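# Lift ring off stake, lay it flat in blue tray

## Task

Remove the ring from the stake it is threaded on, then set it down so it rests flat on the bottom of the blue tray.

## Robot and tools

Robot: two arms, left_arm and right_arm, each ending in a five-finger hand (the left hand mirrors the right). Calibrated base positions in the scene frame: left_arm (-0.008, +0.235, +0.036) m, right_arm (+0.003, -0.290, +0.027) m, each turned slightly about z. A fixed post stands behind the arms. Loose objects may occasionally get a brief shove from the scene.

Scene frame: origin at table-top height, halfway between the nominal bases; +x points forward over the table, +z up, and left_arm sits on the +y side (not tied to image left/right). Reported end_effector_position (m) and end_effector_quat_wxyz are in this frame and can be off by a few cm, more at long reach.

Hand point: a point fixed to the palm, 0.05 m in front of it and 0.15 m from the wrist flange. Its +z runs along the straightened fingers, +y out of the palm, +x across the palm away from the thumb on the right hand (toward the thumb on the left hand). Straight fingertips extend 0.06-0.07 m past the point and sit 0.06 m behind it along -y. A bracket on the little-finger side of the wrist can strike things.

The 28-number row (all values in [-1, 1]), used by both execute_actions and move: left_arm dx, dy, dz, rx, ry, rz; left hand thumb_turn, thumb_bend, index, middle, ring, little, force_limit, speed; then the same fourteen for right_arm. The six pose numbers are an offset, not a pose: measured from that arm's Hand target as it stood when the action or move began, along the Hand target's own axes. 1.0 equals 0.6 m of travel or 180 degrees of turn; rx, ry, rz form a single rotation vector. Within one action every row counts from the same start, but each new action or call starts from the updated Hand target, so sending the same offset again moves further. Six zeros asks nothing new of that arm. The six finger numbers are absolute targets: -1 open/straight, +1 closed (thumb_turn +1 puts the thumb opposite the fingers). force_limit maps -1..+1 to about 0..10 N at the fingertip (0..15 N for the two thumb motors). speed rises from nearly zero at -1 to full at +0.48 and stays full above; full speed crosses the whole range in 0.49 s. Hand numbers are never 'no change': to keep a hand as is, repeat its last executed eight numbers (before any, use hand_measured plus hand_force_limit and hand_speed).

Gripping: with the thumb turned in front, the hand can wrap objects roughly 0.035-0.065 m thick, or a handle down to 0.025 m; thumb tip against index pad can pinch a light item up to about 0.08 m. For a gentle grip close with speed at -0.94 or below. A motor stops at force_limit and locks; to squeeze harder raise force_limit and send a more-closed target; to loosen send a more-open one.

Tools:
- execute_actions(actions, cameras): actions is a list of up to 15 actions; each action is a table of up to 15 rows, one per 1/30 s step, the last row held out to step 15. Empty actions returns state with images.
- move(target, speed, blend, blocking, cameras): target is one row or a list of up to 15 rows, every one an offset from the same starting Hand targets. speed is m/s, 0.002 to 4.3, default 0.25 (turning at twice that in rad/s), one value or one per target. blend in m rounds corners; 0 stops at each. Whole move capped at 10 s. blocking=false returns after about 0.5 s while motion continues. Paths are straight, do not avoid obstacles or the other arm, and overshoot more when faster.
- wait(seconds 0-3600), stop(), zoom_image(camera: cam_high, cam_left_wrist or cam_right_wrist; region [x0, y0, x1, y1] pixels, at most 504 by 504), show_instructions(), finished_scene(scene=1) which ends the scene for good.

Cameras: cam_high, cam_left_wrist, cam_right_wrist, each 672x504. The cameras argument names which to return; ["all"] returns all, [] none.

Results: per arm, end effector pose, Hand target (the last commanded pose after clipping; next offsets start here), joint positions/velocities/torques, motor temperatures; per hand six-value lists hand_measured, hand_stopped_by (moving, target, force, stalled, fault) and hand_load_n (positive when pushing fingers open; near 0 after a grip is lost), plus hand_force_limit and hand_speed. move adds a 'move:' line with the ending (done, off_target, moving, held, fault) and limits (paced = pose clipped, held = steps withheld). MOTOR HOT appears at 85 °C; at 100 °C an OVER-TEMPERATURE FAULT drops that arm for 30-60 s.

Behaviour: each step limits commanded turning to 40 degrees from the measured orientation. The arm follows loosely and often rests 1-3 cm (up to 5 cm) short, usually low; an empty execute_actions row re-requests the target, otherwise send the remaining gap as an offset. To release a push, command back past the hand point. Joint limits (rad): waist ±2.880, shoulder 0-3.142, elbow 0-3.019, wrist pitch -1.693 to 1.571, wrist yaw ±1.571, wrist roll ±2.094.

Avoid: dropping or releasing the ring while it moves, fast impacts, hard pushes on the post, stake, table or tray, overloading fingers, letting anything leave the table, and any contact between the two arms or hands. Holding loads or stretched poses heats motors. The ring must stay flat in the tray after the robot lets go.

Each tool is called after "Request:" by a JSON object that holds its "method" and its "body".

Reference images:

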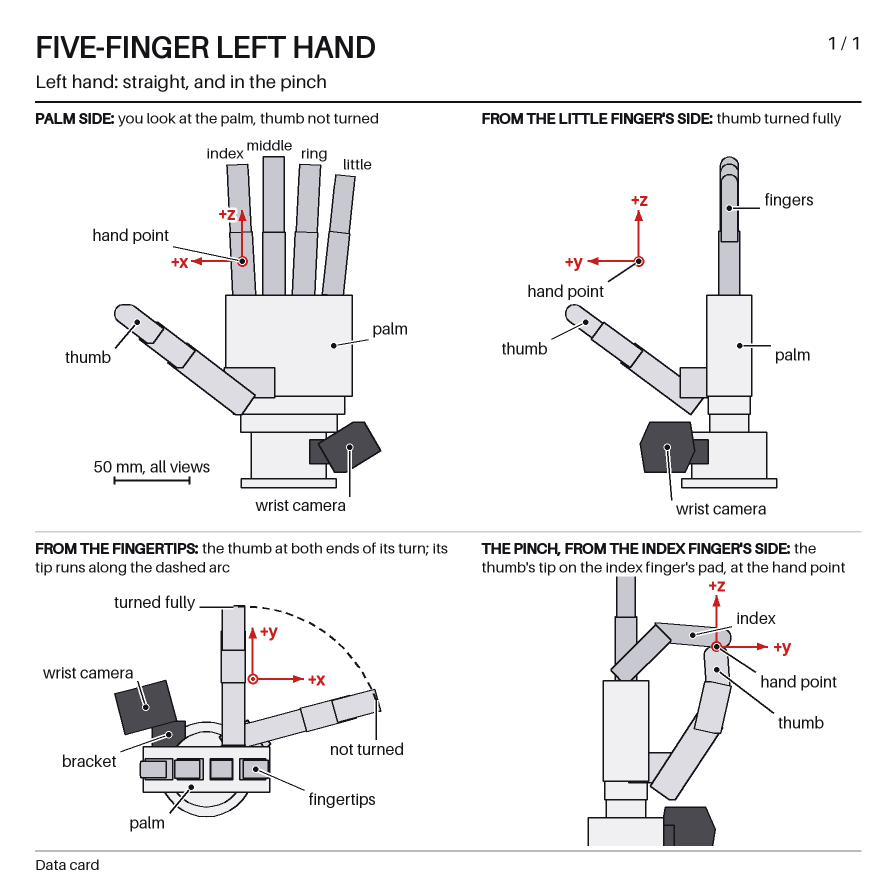

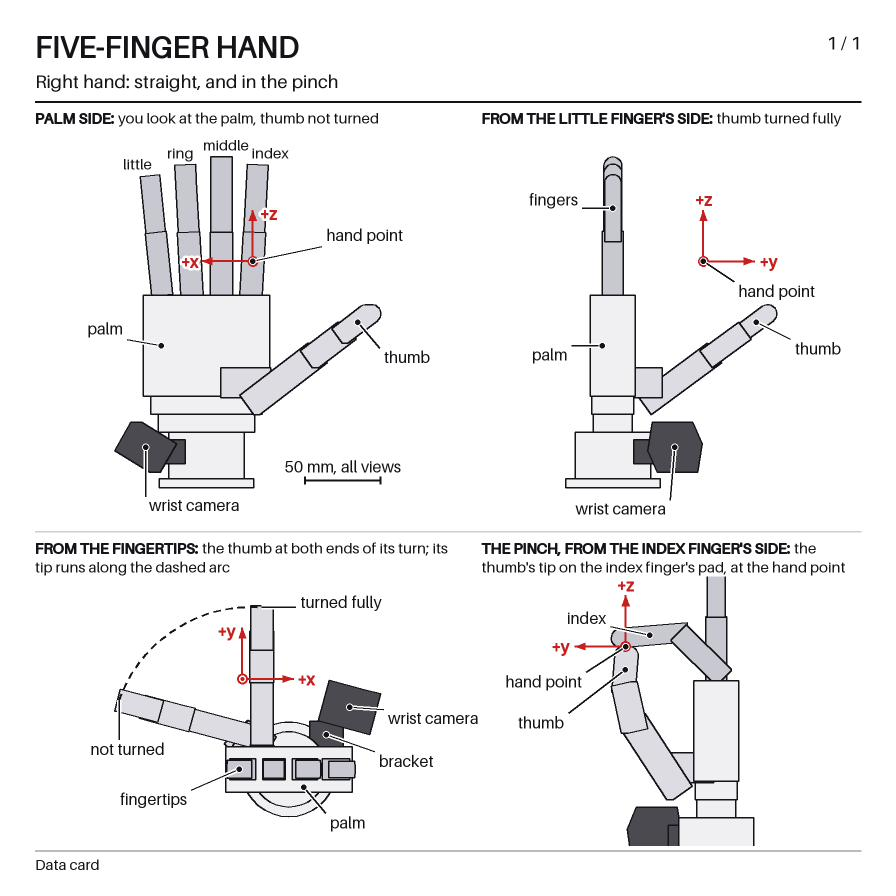

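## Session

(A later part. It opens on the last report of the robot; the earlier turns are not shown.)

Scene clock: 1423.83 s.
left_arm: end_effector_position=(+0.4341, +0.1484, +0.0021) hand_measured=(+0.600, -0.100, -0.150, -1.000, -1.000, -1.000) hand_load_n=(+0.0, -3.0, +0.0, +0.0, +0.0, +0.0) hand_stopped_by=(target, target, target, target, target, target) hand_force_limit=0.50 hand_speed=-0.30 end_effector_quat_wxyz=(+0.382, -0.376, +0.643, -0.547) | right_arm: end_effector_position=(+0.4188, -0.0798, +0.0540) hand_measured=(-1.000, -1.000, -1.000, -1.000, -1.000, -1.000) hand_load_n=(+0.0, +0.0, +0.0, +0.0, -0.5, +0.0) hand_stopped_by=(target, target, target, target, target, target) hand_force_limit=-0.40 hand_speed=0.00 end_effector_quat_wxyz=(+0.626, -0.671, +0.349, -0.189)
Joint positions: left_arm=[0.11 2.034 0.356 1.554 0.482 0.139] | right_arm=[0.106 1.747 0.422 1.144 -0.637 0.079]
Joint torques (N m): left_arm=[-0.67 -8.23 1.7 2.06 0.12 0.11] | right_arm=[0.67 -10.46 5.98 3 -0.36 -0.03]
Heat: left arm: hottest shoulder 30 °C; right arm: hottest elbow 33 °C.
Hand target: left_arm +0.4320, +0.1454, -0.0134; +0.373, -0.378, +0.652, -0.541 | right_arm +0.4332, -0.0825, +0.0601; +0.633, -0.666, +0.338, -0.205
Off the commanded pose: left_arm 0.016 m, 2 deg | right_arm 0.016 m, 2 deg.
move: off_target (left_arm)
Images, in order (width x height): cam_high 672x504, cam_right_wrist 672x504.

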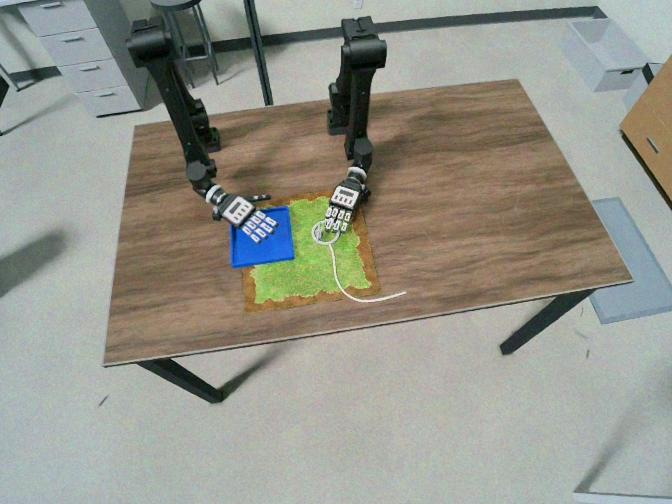

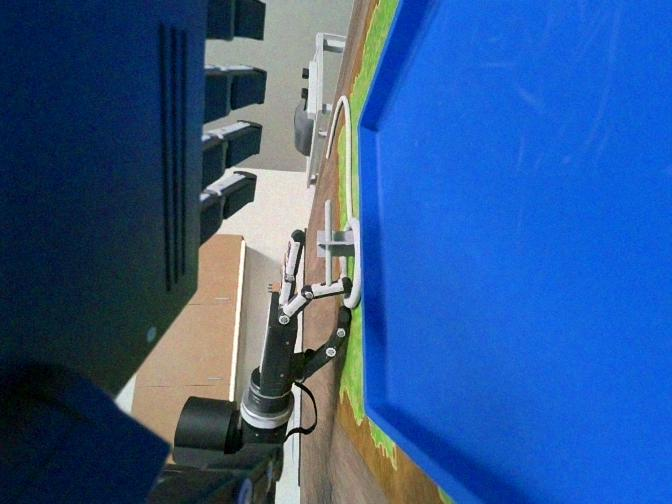

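Request:
{"method": "move", "body": {"target": [0,0,0,0,0,0,0.6,-0.1,0.03,-1,-1,-1,0.9,-0.8,0,0,0,0,0,0,-1,-1,-1,-1,-1,-1,-0.4,0], "speed": 0.01, "cameras": ["cam_right_wrist","cam_high"]}}

Request:
{"method": "zoom_image", "body": {"camera": "cam_right_wrist", "region": [290, 240, 390, 340]}}

Request:
{"method": "zoom_image", "body": {"camera": "cam_high", "region": [300, 210, 350, 250]}}

Scene clock: 1425.33 s.
left_arm: end_effector_position=(+0.4375, +0.1484, +0.0032) hand_measured=(+0.600, -0.100, +0.030, -1.000, -1.000, -1.000) hand_load_n=(+0.0, +0.0, +0.0, +0.0, +0.0, +0.0) hand_stopped_by=(target, target, target, target, target, target) hand_force_limit=0.90 hand_speed=-0.80 end_effector_quat_wxyz=(+0.384, -0.373, +0.642, -0.548) | right_arm: end_effector_position=(+0.4188, -0.0798, +0.0540) hand_measured=(-1.000, -1.000, -1.000, -1.000, -1.000, -1.000) hand_load_n=(+0.0, +0.0, +0.0, +0.0, +0.0, +0.0) hand_stopped_by=(target, target, target, target, target, target) hand_force_limit=-0.40 hand_speed=0.00 end_effector_quat_wxyz=(+0.626, -0.671, +0.349, -0.189)
Joint positions: left_arm=[0.11 2.036 0.364 1.555 0.483 0.139] | right_arm=[0.106 1.747 0.422 1.144 -0.637 0.079]
Joint torques (N m): left_arm=[-0.79 -8.64 1.03 2.1 0.05 0.12] | right_arm=[0.62 -10.23 6.01 3.08 -0.29 0]
Heat: left arm: hottest shoulder 30 °C; right arm: hottest elbow 33 °C.
Hand target: left_arm +0.4320, +0.1455, -0.0133; +0.373, -0.378, +0.652, -0.541 | right_arm +0.4332, -0.0825, +0.0601; +0.633, -0.666, +0.338, -0.205
Off the commanded pose: left_arm 0.018 m, 2 deg | right_arm 0.016 m, 2 deg.
move: done
Images, in order (width x height): cam_high 672x504, cam_right_wrist 672x504.

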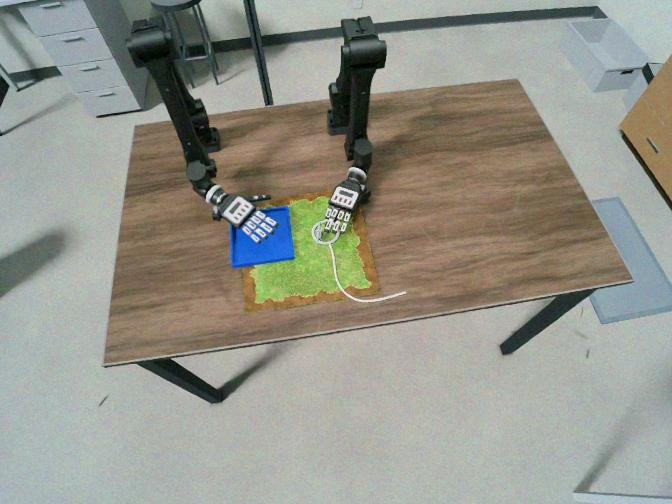

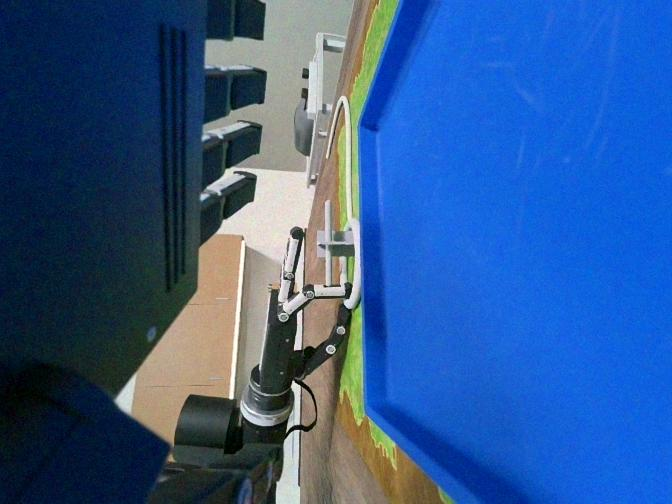

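Scaled by 5.040 from the camera's image (finer frame: 960x720).

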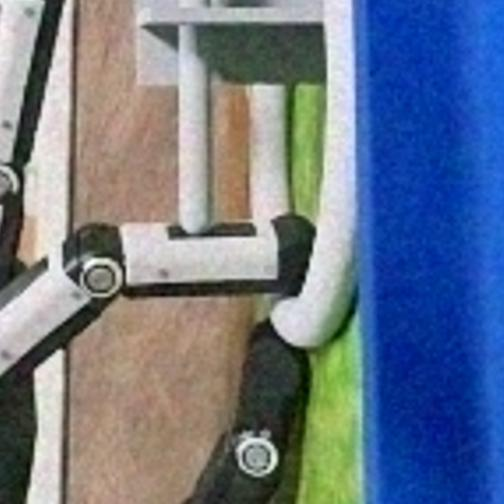

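Scaled by 10.080 from the camera's image (finer frame: 960x720).

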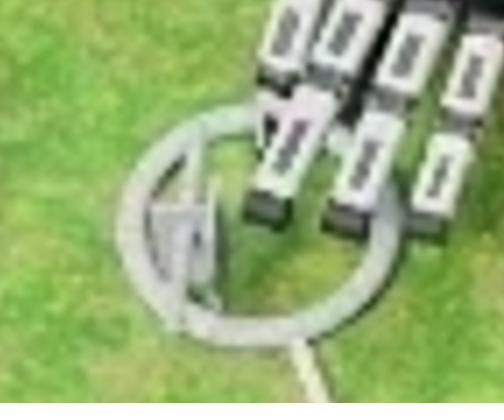

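Request:
{"method": "execute_actions", "body": {"actions": []}}

Request:
{"method": "zoom_image", "body": {"camera": "cam_left_wrist", "region": [270, 80, 430, 300]}}

Scene clock: 1426.17 s.
left_arm: end_effector_position=(+0.4375, +0.1484, +0.0032) hand_measured=(+0.600, -0.100, +0.030, -1.000, -1.000, -1.000) hand_load_n=(+0.0, -0.5, +0.0, +0.0, +0.0, +0.0) hand_stopped_by=(target, target, target, target, target, target) hand_force_limit=0.90 hand_speed=-0.80 end_effector_quat_wxyz=(+0.384, -0.373, +0.642, -0.548) | right_arm: end_effector_position=(+0.4188, -0.0798, +0.0540) hand_measured=(-1.000, -1.000, -1.000, -1.000, -1.000, -1.000) hand_load_n=(-0.5, +0.0, +0.0, +0.0, -0.5, +0.0) hand_stopped_by=(target, target, target, target, target, target) hand_force_limit=-0.40 hand_speed=0.00 end_effector_quat_wxyz=(+0.626, -0.671, +0.349, -0.189)
Joint positions: left_arm=[0.11 2.036 0.364 1.555 0.483 0.139] | right_arm=[0.106 1.747 0.422 1.144 -0.637 0.079]
Joint velocities: within noise
Joint torques (N m): left_arm=[-0.67 -8.53 1.11 2.03 0.05 0.11] | right_arm=[0.5 -10.75 6 3.12 -0.34 0.01]
Motor temperatures (°C): left_arm=[28 30 29 27 29 24] | right_arm=[26 32 33 29 28 27]
Heat: left arm: hottest shoulder 30 °C; right arm: hottest elbow 33 °C.
Hand target: left_arm +0.4320, +0.1455, -0.0133; +0.373, -0.378, +0.652, -0.541 | right_arm +0.4332, -0.0825, +0.0601; +0.633, -0.666, +0.338, -0.205
Off the commanded pose: left_arm 0.018 m, 2 deg | right_arm 0.016 m, 2 deg.

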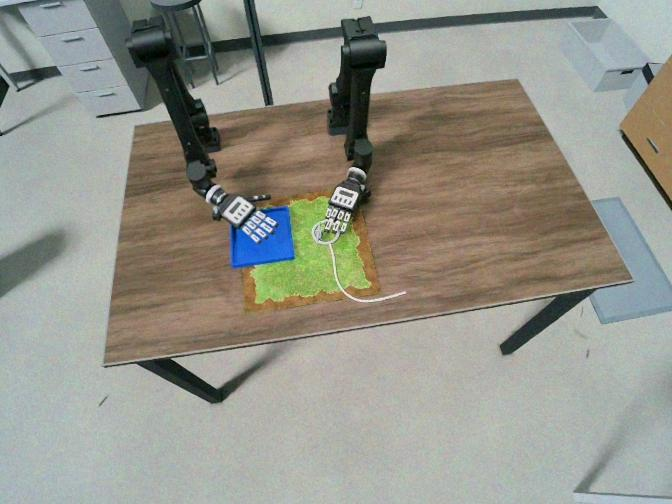

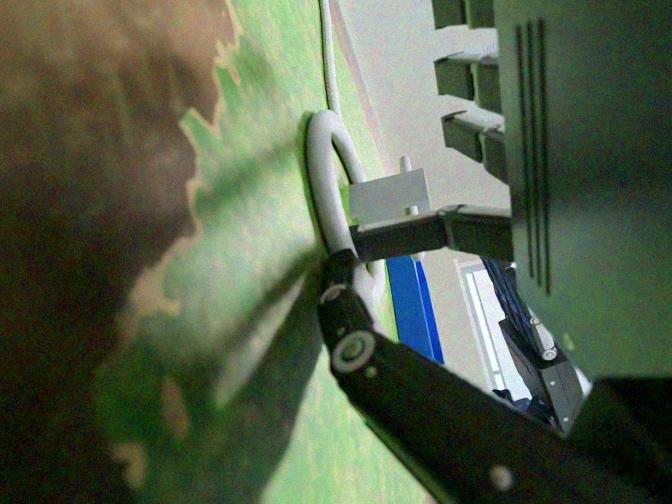

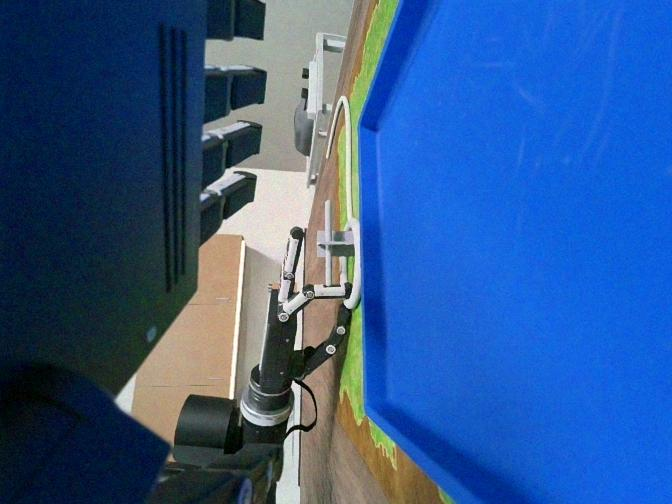

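Scaled by 2.291 from the camera's image (finer frame: 960x720).

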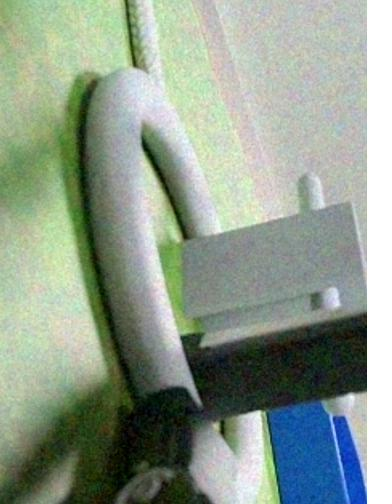

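Request:
{"method": "move", "body": {"target": [[0,0,0.002,0,0,0,0.6,-0.1,0.08,-1,-1,-1,0.9,-0.94,0,0,0,0,0,0,-1,-1,-1,-1,-1,-1,-0.4,0],[0,0,0.002,0,0,0,0.6,-0.1,0.11,-1,-1,-1,0.9,-0.94,0,0,0,0,0,0,-1,-1,-1,-1,-1,-1,-0.4,0]], "speed": 0.01, "cameras": ["cam_right_wrist","cam_high","cam_left_wrist"]}}

Request:
{"method": "zoom_image", "body": {"camera": "cam_right_wrist", "region": [290, 240, 390, 340]}}

Request:
{"method": "zoom_image", "body": {"camera": "cam_left_wrist", "region": [270, 80, 430, 300]}}

Scene clock: 1427.93 s.
left_arm: end_effector_position=(+0.4391, +0.1478, +0.0037) hand_measured=(+0.600, -0.100, +0.108, -1.000, -1.000, -1.000) hand_load_n=(-0.5, +0.0, +8.0, +0.0, -0.5, +0.0) hand_stopped_by=(target, target, target, target, target, target) hand_force_limit=0.90 hand_speed=-0.94 end_effector_quat_wxyz=(+0.385, -0.372, +0.642, -0.549) | right_arm: end_effector_position=(+0.4188, -0.0798, +0.0540) hand_measured=(-1.000, -1.000, -1.000, -1.000, -1.000, -1.000) hand_load_n=(-0.5, +0.0, -0.5, +0.0, +0.0, -0.5) hand_stopped_by=(target, target, target, target, target, target) hand_force_limit=-0.40 hand_speed=0.00 end_effector_quat_wxyz=(+0.626, -0.671, +0.349, -0.189)
Joint positions: left_arm=[0.108 2.036 0.368 1.555 0.483 0.139] | right_arm=[0.106 1.747 0.422 1.144 -0.637 0.079]
Joint torques (N m): left_arm=[-0.97 -8.88 1.05 1.92 -0.01 0.11] | right_arm=[-0.09 -11.16 6.16 3.02 -0.31 -0.04]
Heat: left arm: hottest shoulder 30 °C; right arm: hottest elbow 33 °C.
Hand target: left_arm +0.4330, +0.1450, -0.0135; +0.373, -0.378, +0.652, -0.541 | right_arm +0.4332, -0.0825, +0.0601; +0.633, -0.666, +0.338, -0.205
Off the commanded pose: left_arm 0.018 m, 2 deg | right_arm 0.016 m, 2 deg.
move: off_target (left_arm); target 2's new numbers were sent with left_arm's hand 0.018 m and 2 deg from that target

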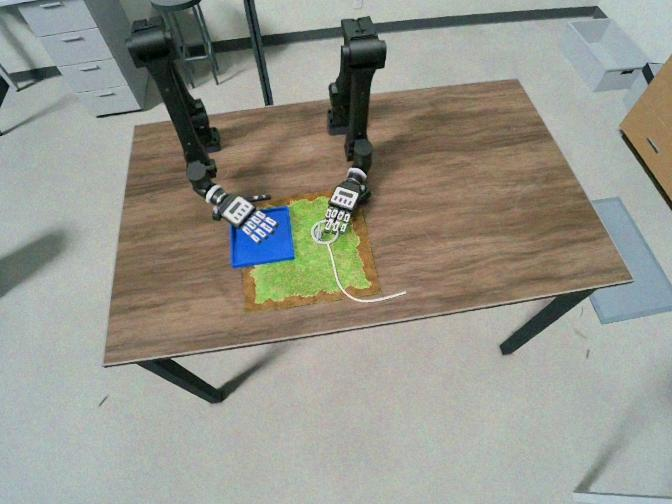

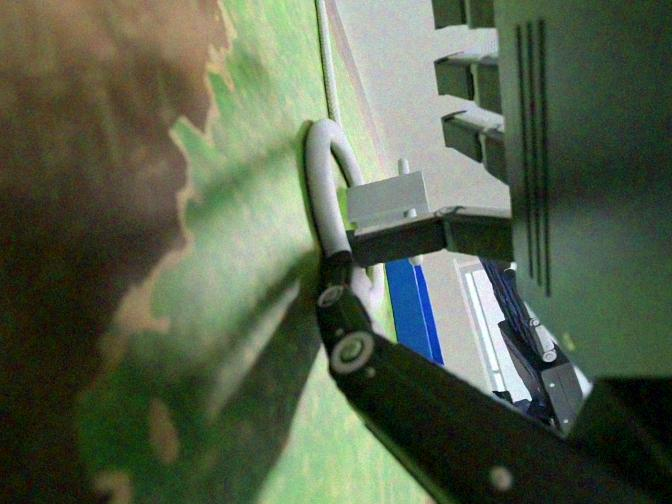

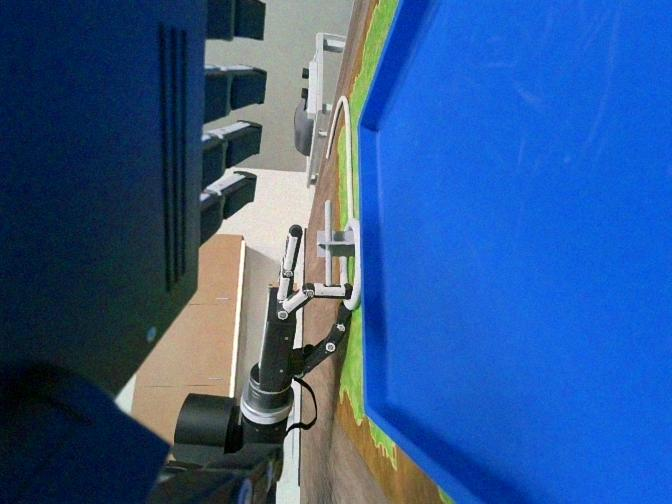

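Scaled by 5.040 from the camera's image (finer frame: 960x720).

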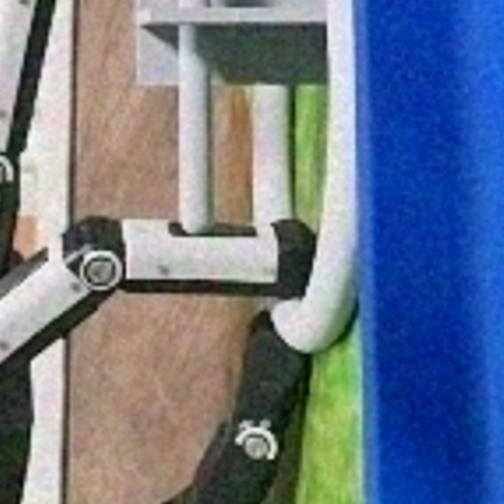

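Scaled by 2.291 from the camera's image (finer frame: 960x720).

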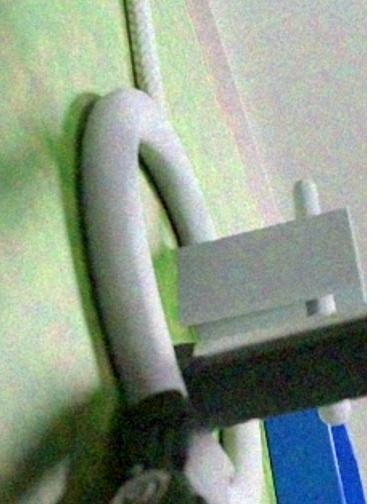

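Request:
{"method": "move", "body": {"target": [[0,0,0.002,0,0,0,0.6,-0.1,0.13,-1,-1,-1,1.0,-0.94,0,0,0,0,0,0,-1,-1,-1,-1,-1,-1,-0.4,0],[0,0,0.002,0,0,0,0.6,-0.1,0.16,-1,-1,-1,1.0,-0.94,0,0,0,0,0,0,-1,-1,-1,-1,-1,-1,-0.4,0]], "speed": 0.01, "cameras": ["cam_right_wrist","cam_high","cam_left_wrist"]}}

Request:
{"method": "zoom_image", "body": {"camera": "cam_right_wrist", "region": [290, 240, 390, 340]}}

Request:
{"method": "zoom_image", "body": {"camera": "cam_left_wrist", "region": [270, 80, 430, 300]}}

Scene clock: 1430.17 s.
left_arm: end_effector_position=(+0.4403, +0.1479, +0.0041) hand_measured=(+0.600, -0.100, +0.120, -1.000, -1.000, -1.000) hand_load_n=(-1.0, +0.0, +9.5, +0.0, +0.0, +0.0) hand_stopped_by=(target, target, force, target, target, target) hand_force_limit=1.00 hand_speed=-0.94 end_effector_quat_wxyz=(+0.386, -0.371, +0.641, -0.550) | right_arm: end_effector_position=(+0.4188, -0.0798, +0.0540) hand_measured=(-1.000, -1.000, -1.000, -1.000, -1.000, -1.000) hand_load_n=(-0.5, +0.0, +0.0, +0.0, +0.0, +0.0) hand_stopped_by=(target, target, target, target, target, target) hand_force_limit=-0.40 hand_speed=0.00 end_effector_quat_wxyz=(+0.626, -0.671, +0.349, -0.189)
Joint positions: left_arm=[0.108 2.036 0.371 1.555 0.483 0.139] | right_arm=[0.106 1.747 0.422 1.144 -0.637 0.079]
Joint torques (N m): left_arm=[-1.08 -8.82 1.06 1.76 -0.12 0.12] | right_arm=[0.15 -10.17 6.17 2.97 -0.31 -0.01]
Heat: left arm: hottest shoulder 30 °C; right arm: hottest elbow 33 °C.
Hand target: left_arm +0.4342, +0.1446, -0.0137; +0.373, -0.378, +0.652, -0.541 | right_arm +0.4332, -0.0825, +0.0601; +0.633, -0.666, +0.338, -0.205
Off the commanded pose: left_arm 0.019 m, 2 deg | right_arm 0.016 m, 2 deg.
move: off_target (left_arm); target 2's new numbers were sent with left_arm's hand 0.019 m and 2 deg from that target

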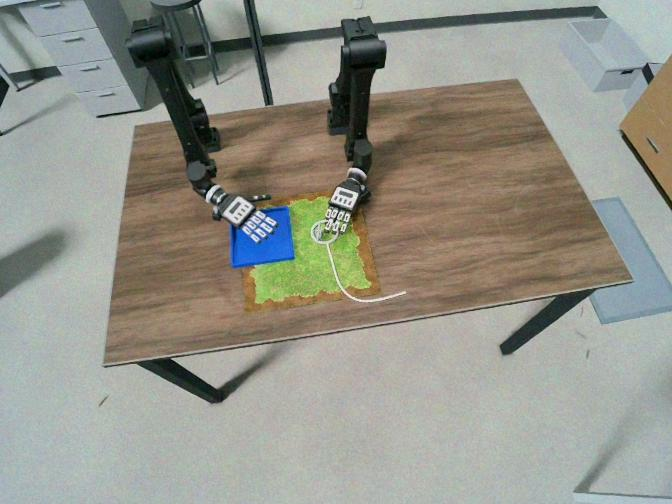

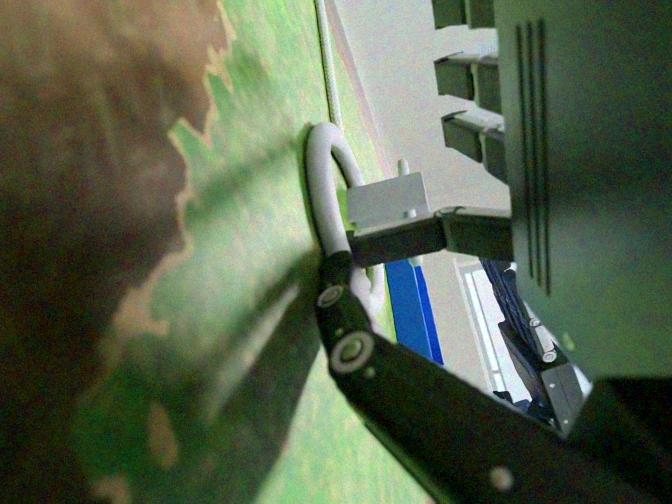

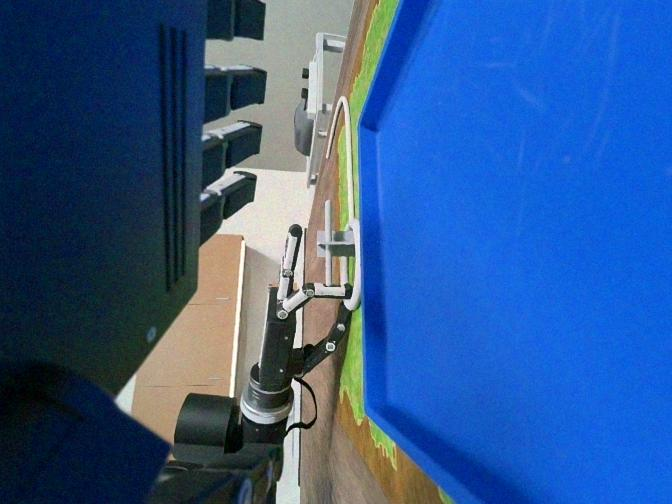

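Scaled by 5.040 from the camera's image (finer frame: 960x720).

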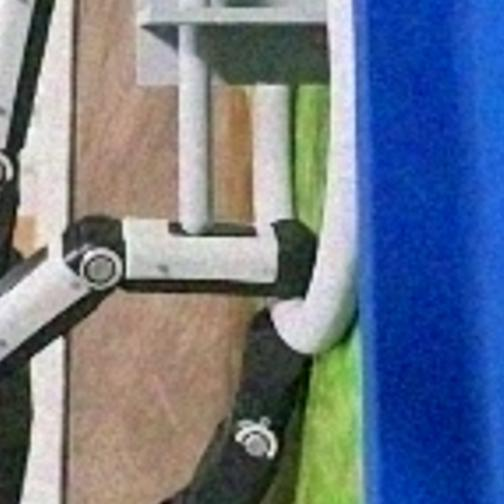

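Scaled by 2.291 from the camera's image (finer frame: 960x720).

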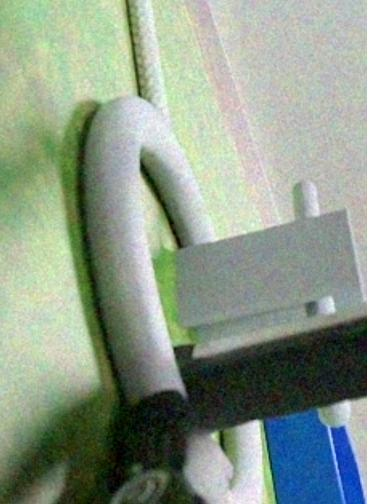

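Request:
{"method": "move", "body": {"target": [[-0.0022,-0.028,-0.0038,0,0,0,0.6,-0.1,0.16,-1,-1,-1,1.0,-0.94,0,0,0,0,0,0,-1,-1,-1,-1,-1,-1,-0.4,0]], "speed": 0.01, "cameras": ["cam_right_wrist"]}}

Request:
{"method": "zoom_image", "body": {"camera": "cam_right_wrist", "region": [290, 240, 390, 340]}}

Scene clock: 1433.10 s.
left_arm: end_effector_position=(+0.4395, +0.1486, +0.0061) hand_measured=(+0.600, -0.100, +0.120, -1.000, -1.000, -1.000) hand_load_n=(-0.5, +1.0, +6.0, +0.0, +0.0, +0.0) hand_stopped_by=(target, target, force, target, target, target) hand_force_limit=1.00 hand_speed=-0.94 end_effector_quat_wxyz=(+0.378, -0.380, +0.646, -0.544) | right_arm: end_effector_position=(+0.4188, -0.0798, +0.0540) hand_measured=(-1.000, -1.000, -1.000, -1.000, -1.000, -1.000) hand_load_n=(-0.5, +0.0, +0.0, +0.0, -0.5, +0.0) hand_stopped_by=(target, target, target, target, target, target) hand_force_limit=-0.40 hand_speed=0.00 end_effector_quat_wxyz=(+0.626, -0.671, +0.349, -0.189)
Joint positions: left_arm=[0.108 1.995 0.367 1.489 0.479 0.139] | right_arm=[0.106 1.747 0.422 1.144 -0.637 0.079]
Joint torques (N m): left_arm=[-1.08 -11.93 0.55 1.72 0.07 0.12] | right_arm=[0.85 -10.23 6.2 3.17 -0.3 -0.04]
Heat: left arm: hottest shoulder 30 °C; right arm: hottest elbow 33 °C.
Hand target: left_arm +0.4341, +0.1445, +0.0033; +0.373, -0.378, +0.652, -0.541 | right_arm +0.4332, -0.0825, +0.0601; +0.633, -0.666, +0.338, -0.205
Off the commanded pose: left_arm 0.007 m, 1 deg | right_arm 0.016 m, 2 deg.
move: done

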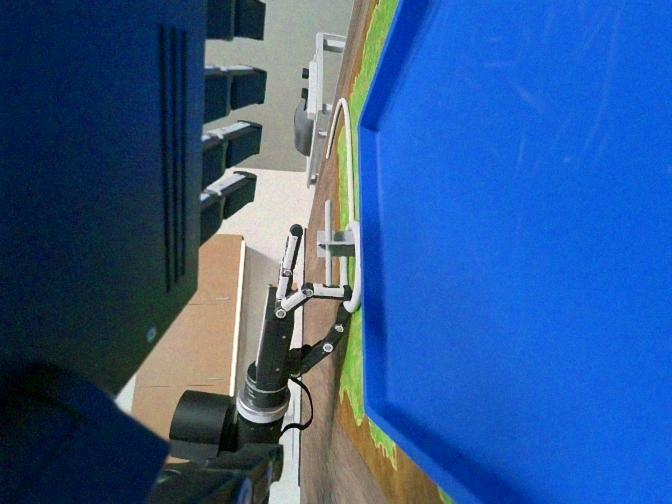

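Scaled by 5.040 from the camera's image (finer frame: 960x720).

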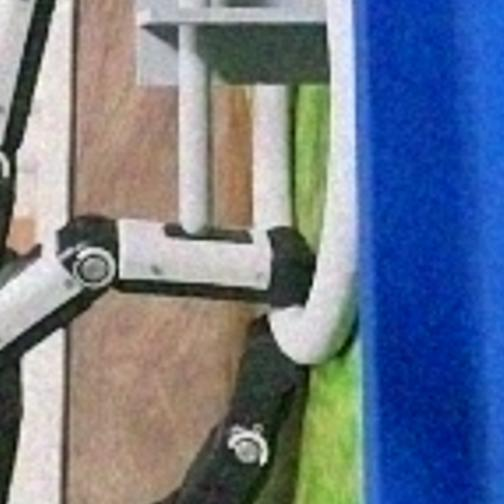

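Request:
{"method": "move", "body": {"target": [[0,0,0.001,0,0,0,0.6,-0.1,0.20,-1,-1,-1,1.0,-0.94,0,0,0,0,0,0,-1,-1,-1,-1,-1,-1,-0.4,0]], "speed": 0.01, "cameras": ["cam_right_wrist","cam_left_wrist"]}}

Request:
{"method": "zoom_image", "body": {"camera": "cam_right_wrist", "region": [290, 240, 390, 340]}}

Request:
{"method": "zoom_image", "body": {"camera": "cam_left_wrist", "region": [270, 80, 430, 300]}}

Scene clock: 1434.23 s.
left_arm: end_effector_position=(+0.4396, +0.1486, +0.0063) hand_measured=(+0.600, -0.100, +0.134, -1.000, -1.000, -1.000) hand_load_n=(-0.5, +1.5, +10.0, +0.0, -0.5, +0.0) hand_stopped_by=(target, target, force, target, target, target) hand_force_limit=1.00 hand_speed=-0.94 end_effector_quat_wxyz=(+0.378, -0.380, +0.645, -0.544) | right_arm: end_effector_position=(+0.4188, -0.0798, +0.0540) hand_measured=(-1.000, -1.000, -1.000, -1.000, -1.000, -1.000) hand_load_n=(+0.0, +0.0, +0.0, +0.0, +0.0, +0.0) hand_stopped_by=(target, target, target, target, target, target) hand_force_limit=-0.40 hand_speed=0.00 end_effector_quat_wxyz=(+0.626, -0.671, +0.349, -0.189)
Joint positions: left_arm=[0.108 1.994 0.367 1.489 0.479 0.139] | right_arm=[0.106 1.747 0.422 1.144 -0.637 0.079]
Joint torques (N m): left_arm=[-0.97 -11.99 0.7 1.69 0.07 0.11] | right_arm=[1.08 -10.34 5.83 3.17 -0.28 -0.05]
Heat: left arm: hottest shoulder 30 °C; right arm: hottest elbow 33 °C.
Hand target: left_arm +0.4346, +0.1442, +0.0032; +0.373, -0.378, +0.652, -0.541 | right_arm +0.4332, -0.0825, +0.0601; +0.633, -0.666, +0.338, -0.205
Off the commanded pose: left_arm 0.007 m, 1 deg | right_arm 0.016 m, 2 deg.
move: done
Images, in order (width x height): cam_left_wrist 672x504, cam_right_wrist 672x504.

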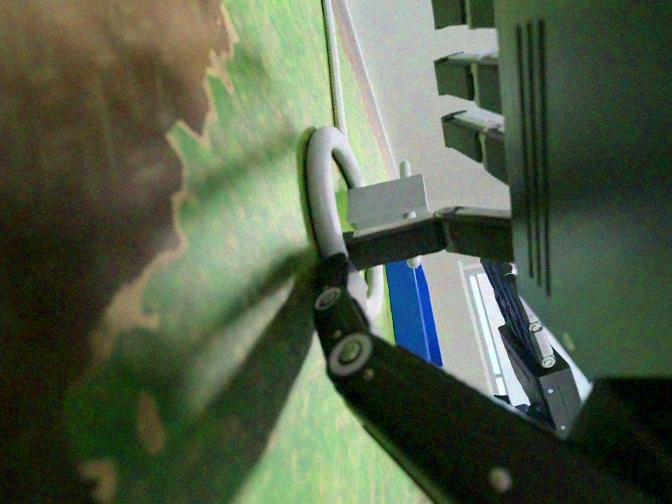

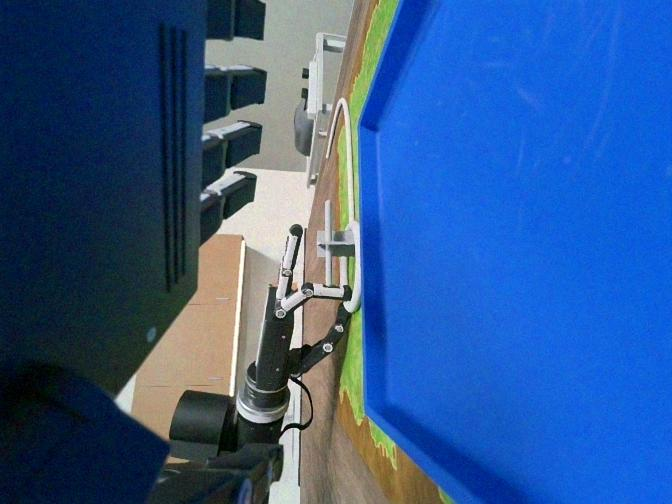

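Scaled by 5.040 from the camera's image (finer frame: 960x720).

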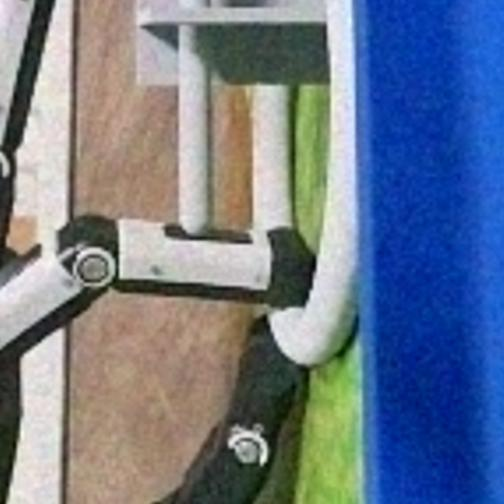

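Scaled by 2.291 from the camera's image (finer frame: 960x720).

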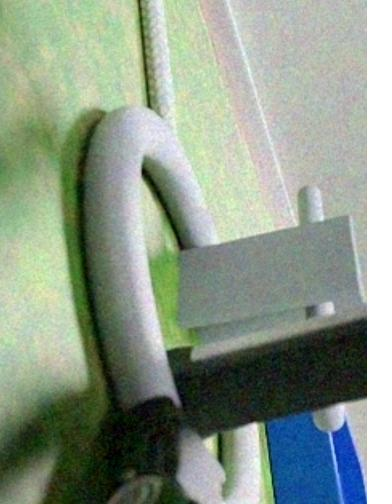

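Request:
{"method": "move", "body": {"target": [[-0.0005,-0.0066,-0.0009,-0.012,0,0,0.6,-0.1,0.20,-1,-1,-1,1.0,-0.94,0,0,0,0,0,0,-1,-1,-1,-1,-1,-1,-0.4,0]], "speed": 0.01, "cameras": ["cam_right_wrist","cam_left_wrist"]}}

Request:
{"method": "zoom_image", "body": {"camera": "cam_right_wrist", "region": [290, 240, 390, 340]}}

Request:
{"method": "zoom_image", "body": {"camera": "cam_left_wrist", "region": [270, 80, 430, 300]}}

Scene clock: 1437.00 s.
left_arm: end_effector_position=(+0.4396, +0.1486, +0.0078) hand_measured=(+0.600, -0.100, +0.134, -1.000, -1.000, -1.000) hand_load_n=(-0.5, +3.0, +9.5, +0.0, +0.0, +0.0) hand_stopped_by=(target, target, force, target, target, target) hand_force_limit=1.00 hand_speed=-0.94 end_effector_quat_wxyz=(+0.369, -0.389, +0.657, -0.530) | right_arm: end_effector_position=(+0.4188, -0.0798, +0.0540) hand_measured=(-1.000, -1.000, -1.000, -1.000, -1.000, -1.000) hand_load_n=(+0.0, +0.0, +0.0, +0.0, +0.0, +0.0) hand_stopped_by=(target, target, target, target, target, target) hand_force_limit=-0.40 hand_speed=0.00 end_effector_quat_wxyz=(+0.626, -0.671, +0.349, -0.189)
Joint positions: left_arm=[0.101 1.928 0.367 1.375 0.465 0.157] | right_arm=[0.106 1.747 0.422 1.144 -0.637 0.079]
Joint torques (N m): left_arm=[-0.97 -11.87 1.05 1.88 0.09 0.11] | right_arm=[-0.32 -11.16 5.94 2.99 -0.33 -0.02]
Heat: left arm: hottest shoulder 30 °C; right arm: hottest elbow 33 °C.
Hand target: left_arm +0.4347, +0.1442, +0.0073; +0.366, -0.385, +0.662, -0.528 | right_arm +0.4332, -0.0825, +0.0601; +0.633, -0.666, +0.338, -0.205
Off the commanded pose: left_arm 0.007 m, 1 deg | right_arm 0.016 m, 2 deg.
move: done
Images, in order (width x height): cam_left_wrist 672x504, cam_right_wrist 672x504.

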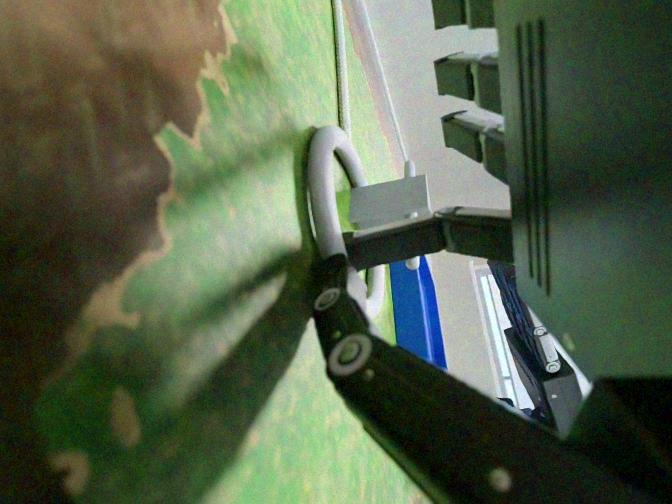

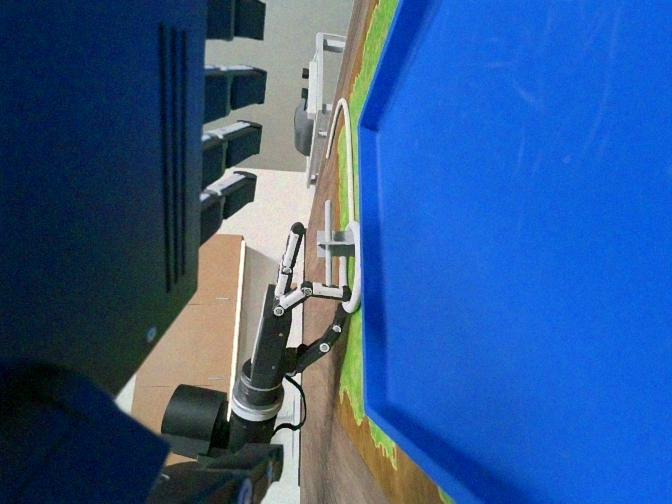

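Scaled by 5.040 from the camera's image (finer frame: 960x720).

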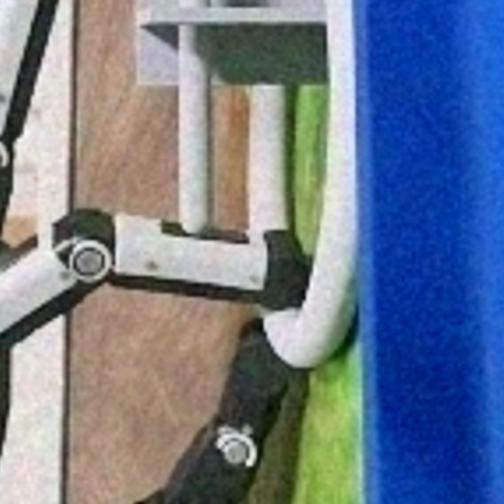

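Scaled by 2.291 from the camera's image (finer frame: 960x720).

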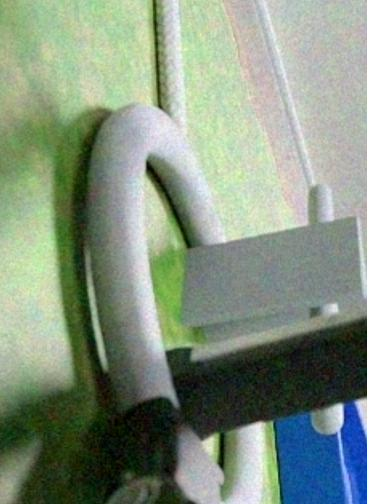

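Request:
{"method": "move", "body": {"target": [[-0.0005,-0.0066,-0.0012,-0.012,0,0,0.6,-0.1,0.20,-1,-1,-1,1.0,-0.94,0,0,0,0,0,0,-1,-1,-1,-1,-1,-1,-0.4,0]], "speed": 0.01, "cameras": ["cam_right_wrist","cam_left_wrist"]}}

Request:
{"method": "zoom_image", "body": {"camera": "cam_right_wrist", "region": [290, 240, 390, 340]}}

Request:
{"method": "zoom_image", "body": {"camera": "cam_left_wrist", "region": [270, 80, 430, 300]}}

Scene clock: 1439.87 s.
left_arm: end_effector_position=(+0.4393, +0.1480, +0.0126) hand_measured=(+0.600, -0.100, +0.134, -1.000, -1.000, -1.000) hand_load_n=(-0.5, +2.5, +9.5, +0.0, +0.0, +0.0) hand_stopped_by=(target, target, force, target, target, target) hand_force_limit=1.00 hand_speed=-0.94 end_effector_quat_wxyz=(+0.362, -0.396, +0.666, -0.518) | right_arm: end_effector_position=(+0.4188, -0.0798, +0.0540) hand_measured=(-1.000, -1.000, -1.000, -1.000, -1.000, -1.000) hand_load_n=(-0.5, +0.0, +0.0, +0.0, +0.0, +0.0) hand_stopped_by=(target, target, target, target, target, target) hand_force_limit=-0.40 hand_speed=0.00 end_effector_quat_wxyz=(+0.626, -0.671, +0.349, -0.189)
Joint positions: left_arm=[0.092 1.858 0.367 1.266 0.45 0.173] | right_arm=[0.106 1.747 0.422 1.144 -0.637 0.079]
Joint torques (N m): left_arm=[-0.91 -11.4 1.8 1.81 0.15 0.11] | right_arm=[0.26 -9.93 6.02 3.11 -0.31 -0.03]
Heat: left arm: hottest shoulder 30 °C; right arm: hottest elbow 33 °C.
Hand target: left_arm +0.4346, +0.1442, +0.0112; +0.358, -0.392, +0.672, -0.516 | right_arm +0.4332, -0.0825, +0.0601; +0.633, -0.666, +0.338, -0.205
Off the commanded pose: left_arm 0.006 m, 1 deg | right_arm 0.016 m, 2 deg.
move: done
Images, in order (width x height): cam_left_wrist 672x504, cam_right_wrist 672x504.

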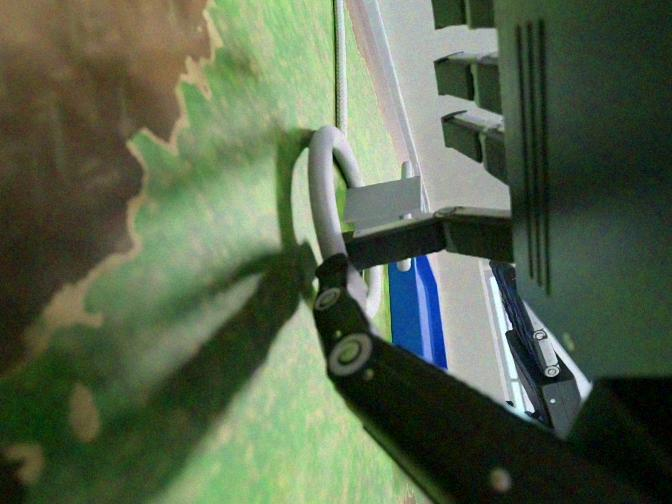

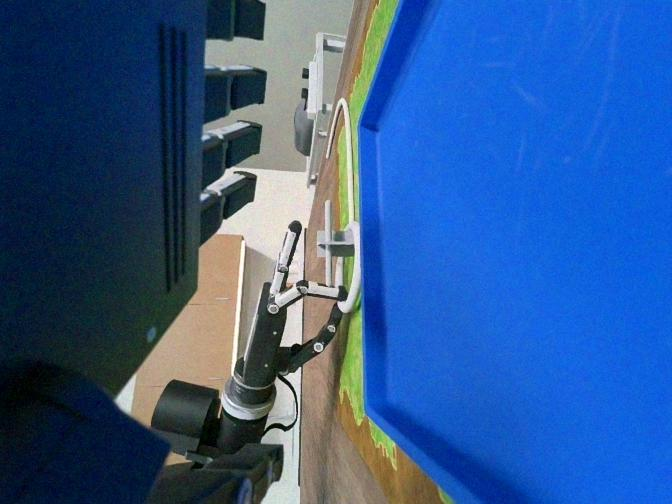

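Scaled by 5.040 from the camera's image (finer frame: 960x720).

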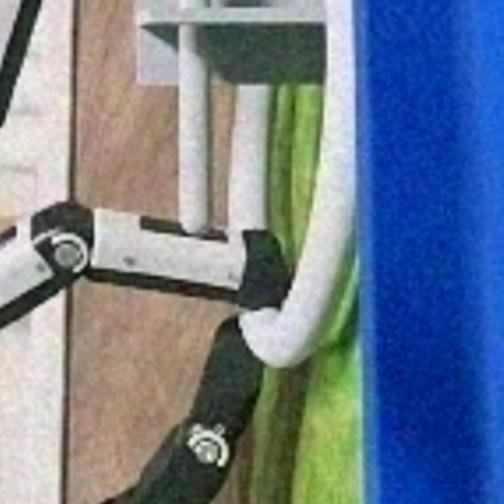

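Scaled by 2.291 from the camera's image (finer frame: 960x720).

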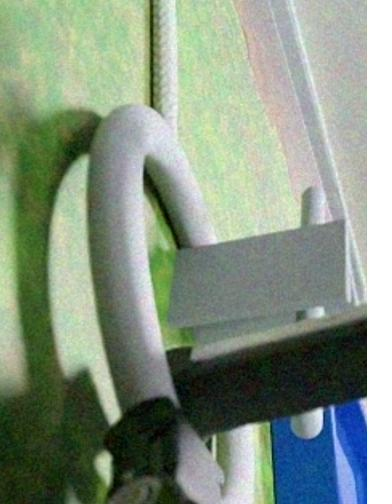

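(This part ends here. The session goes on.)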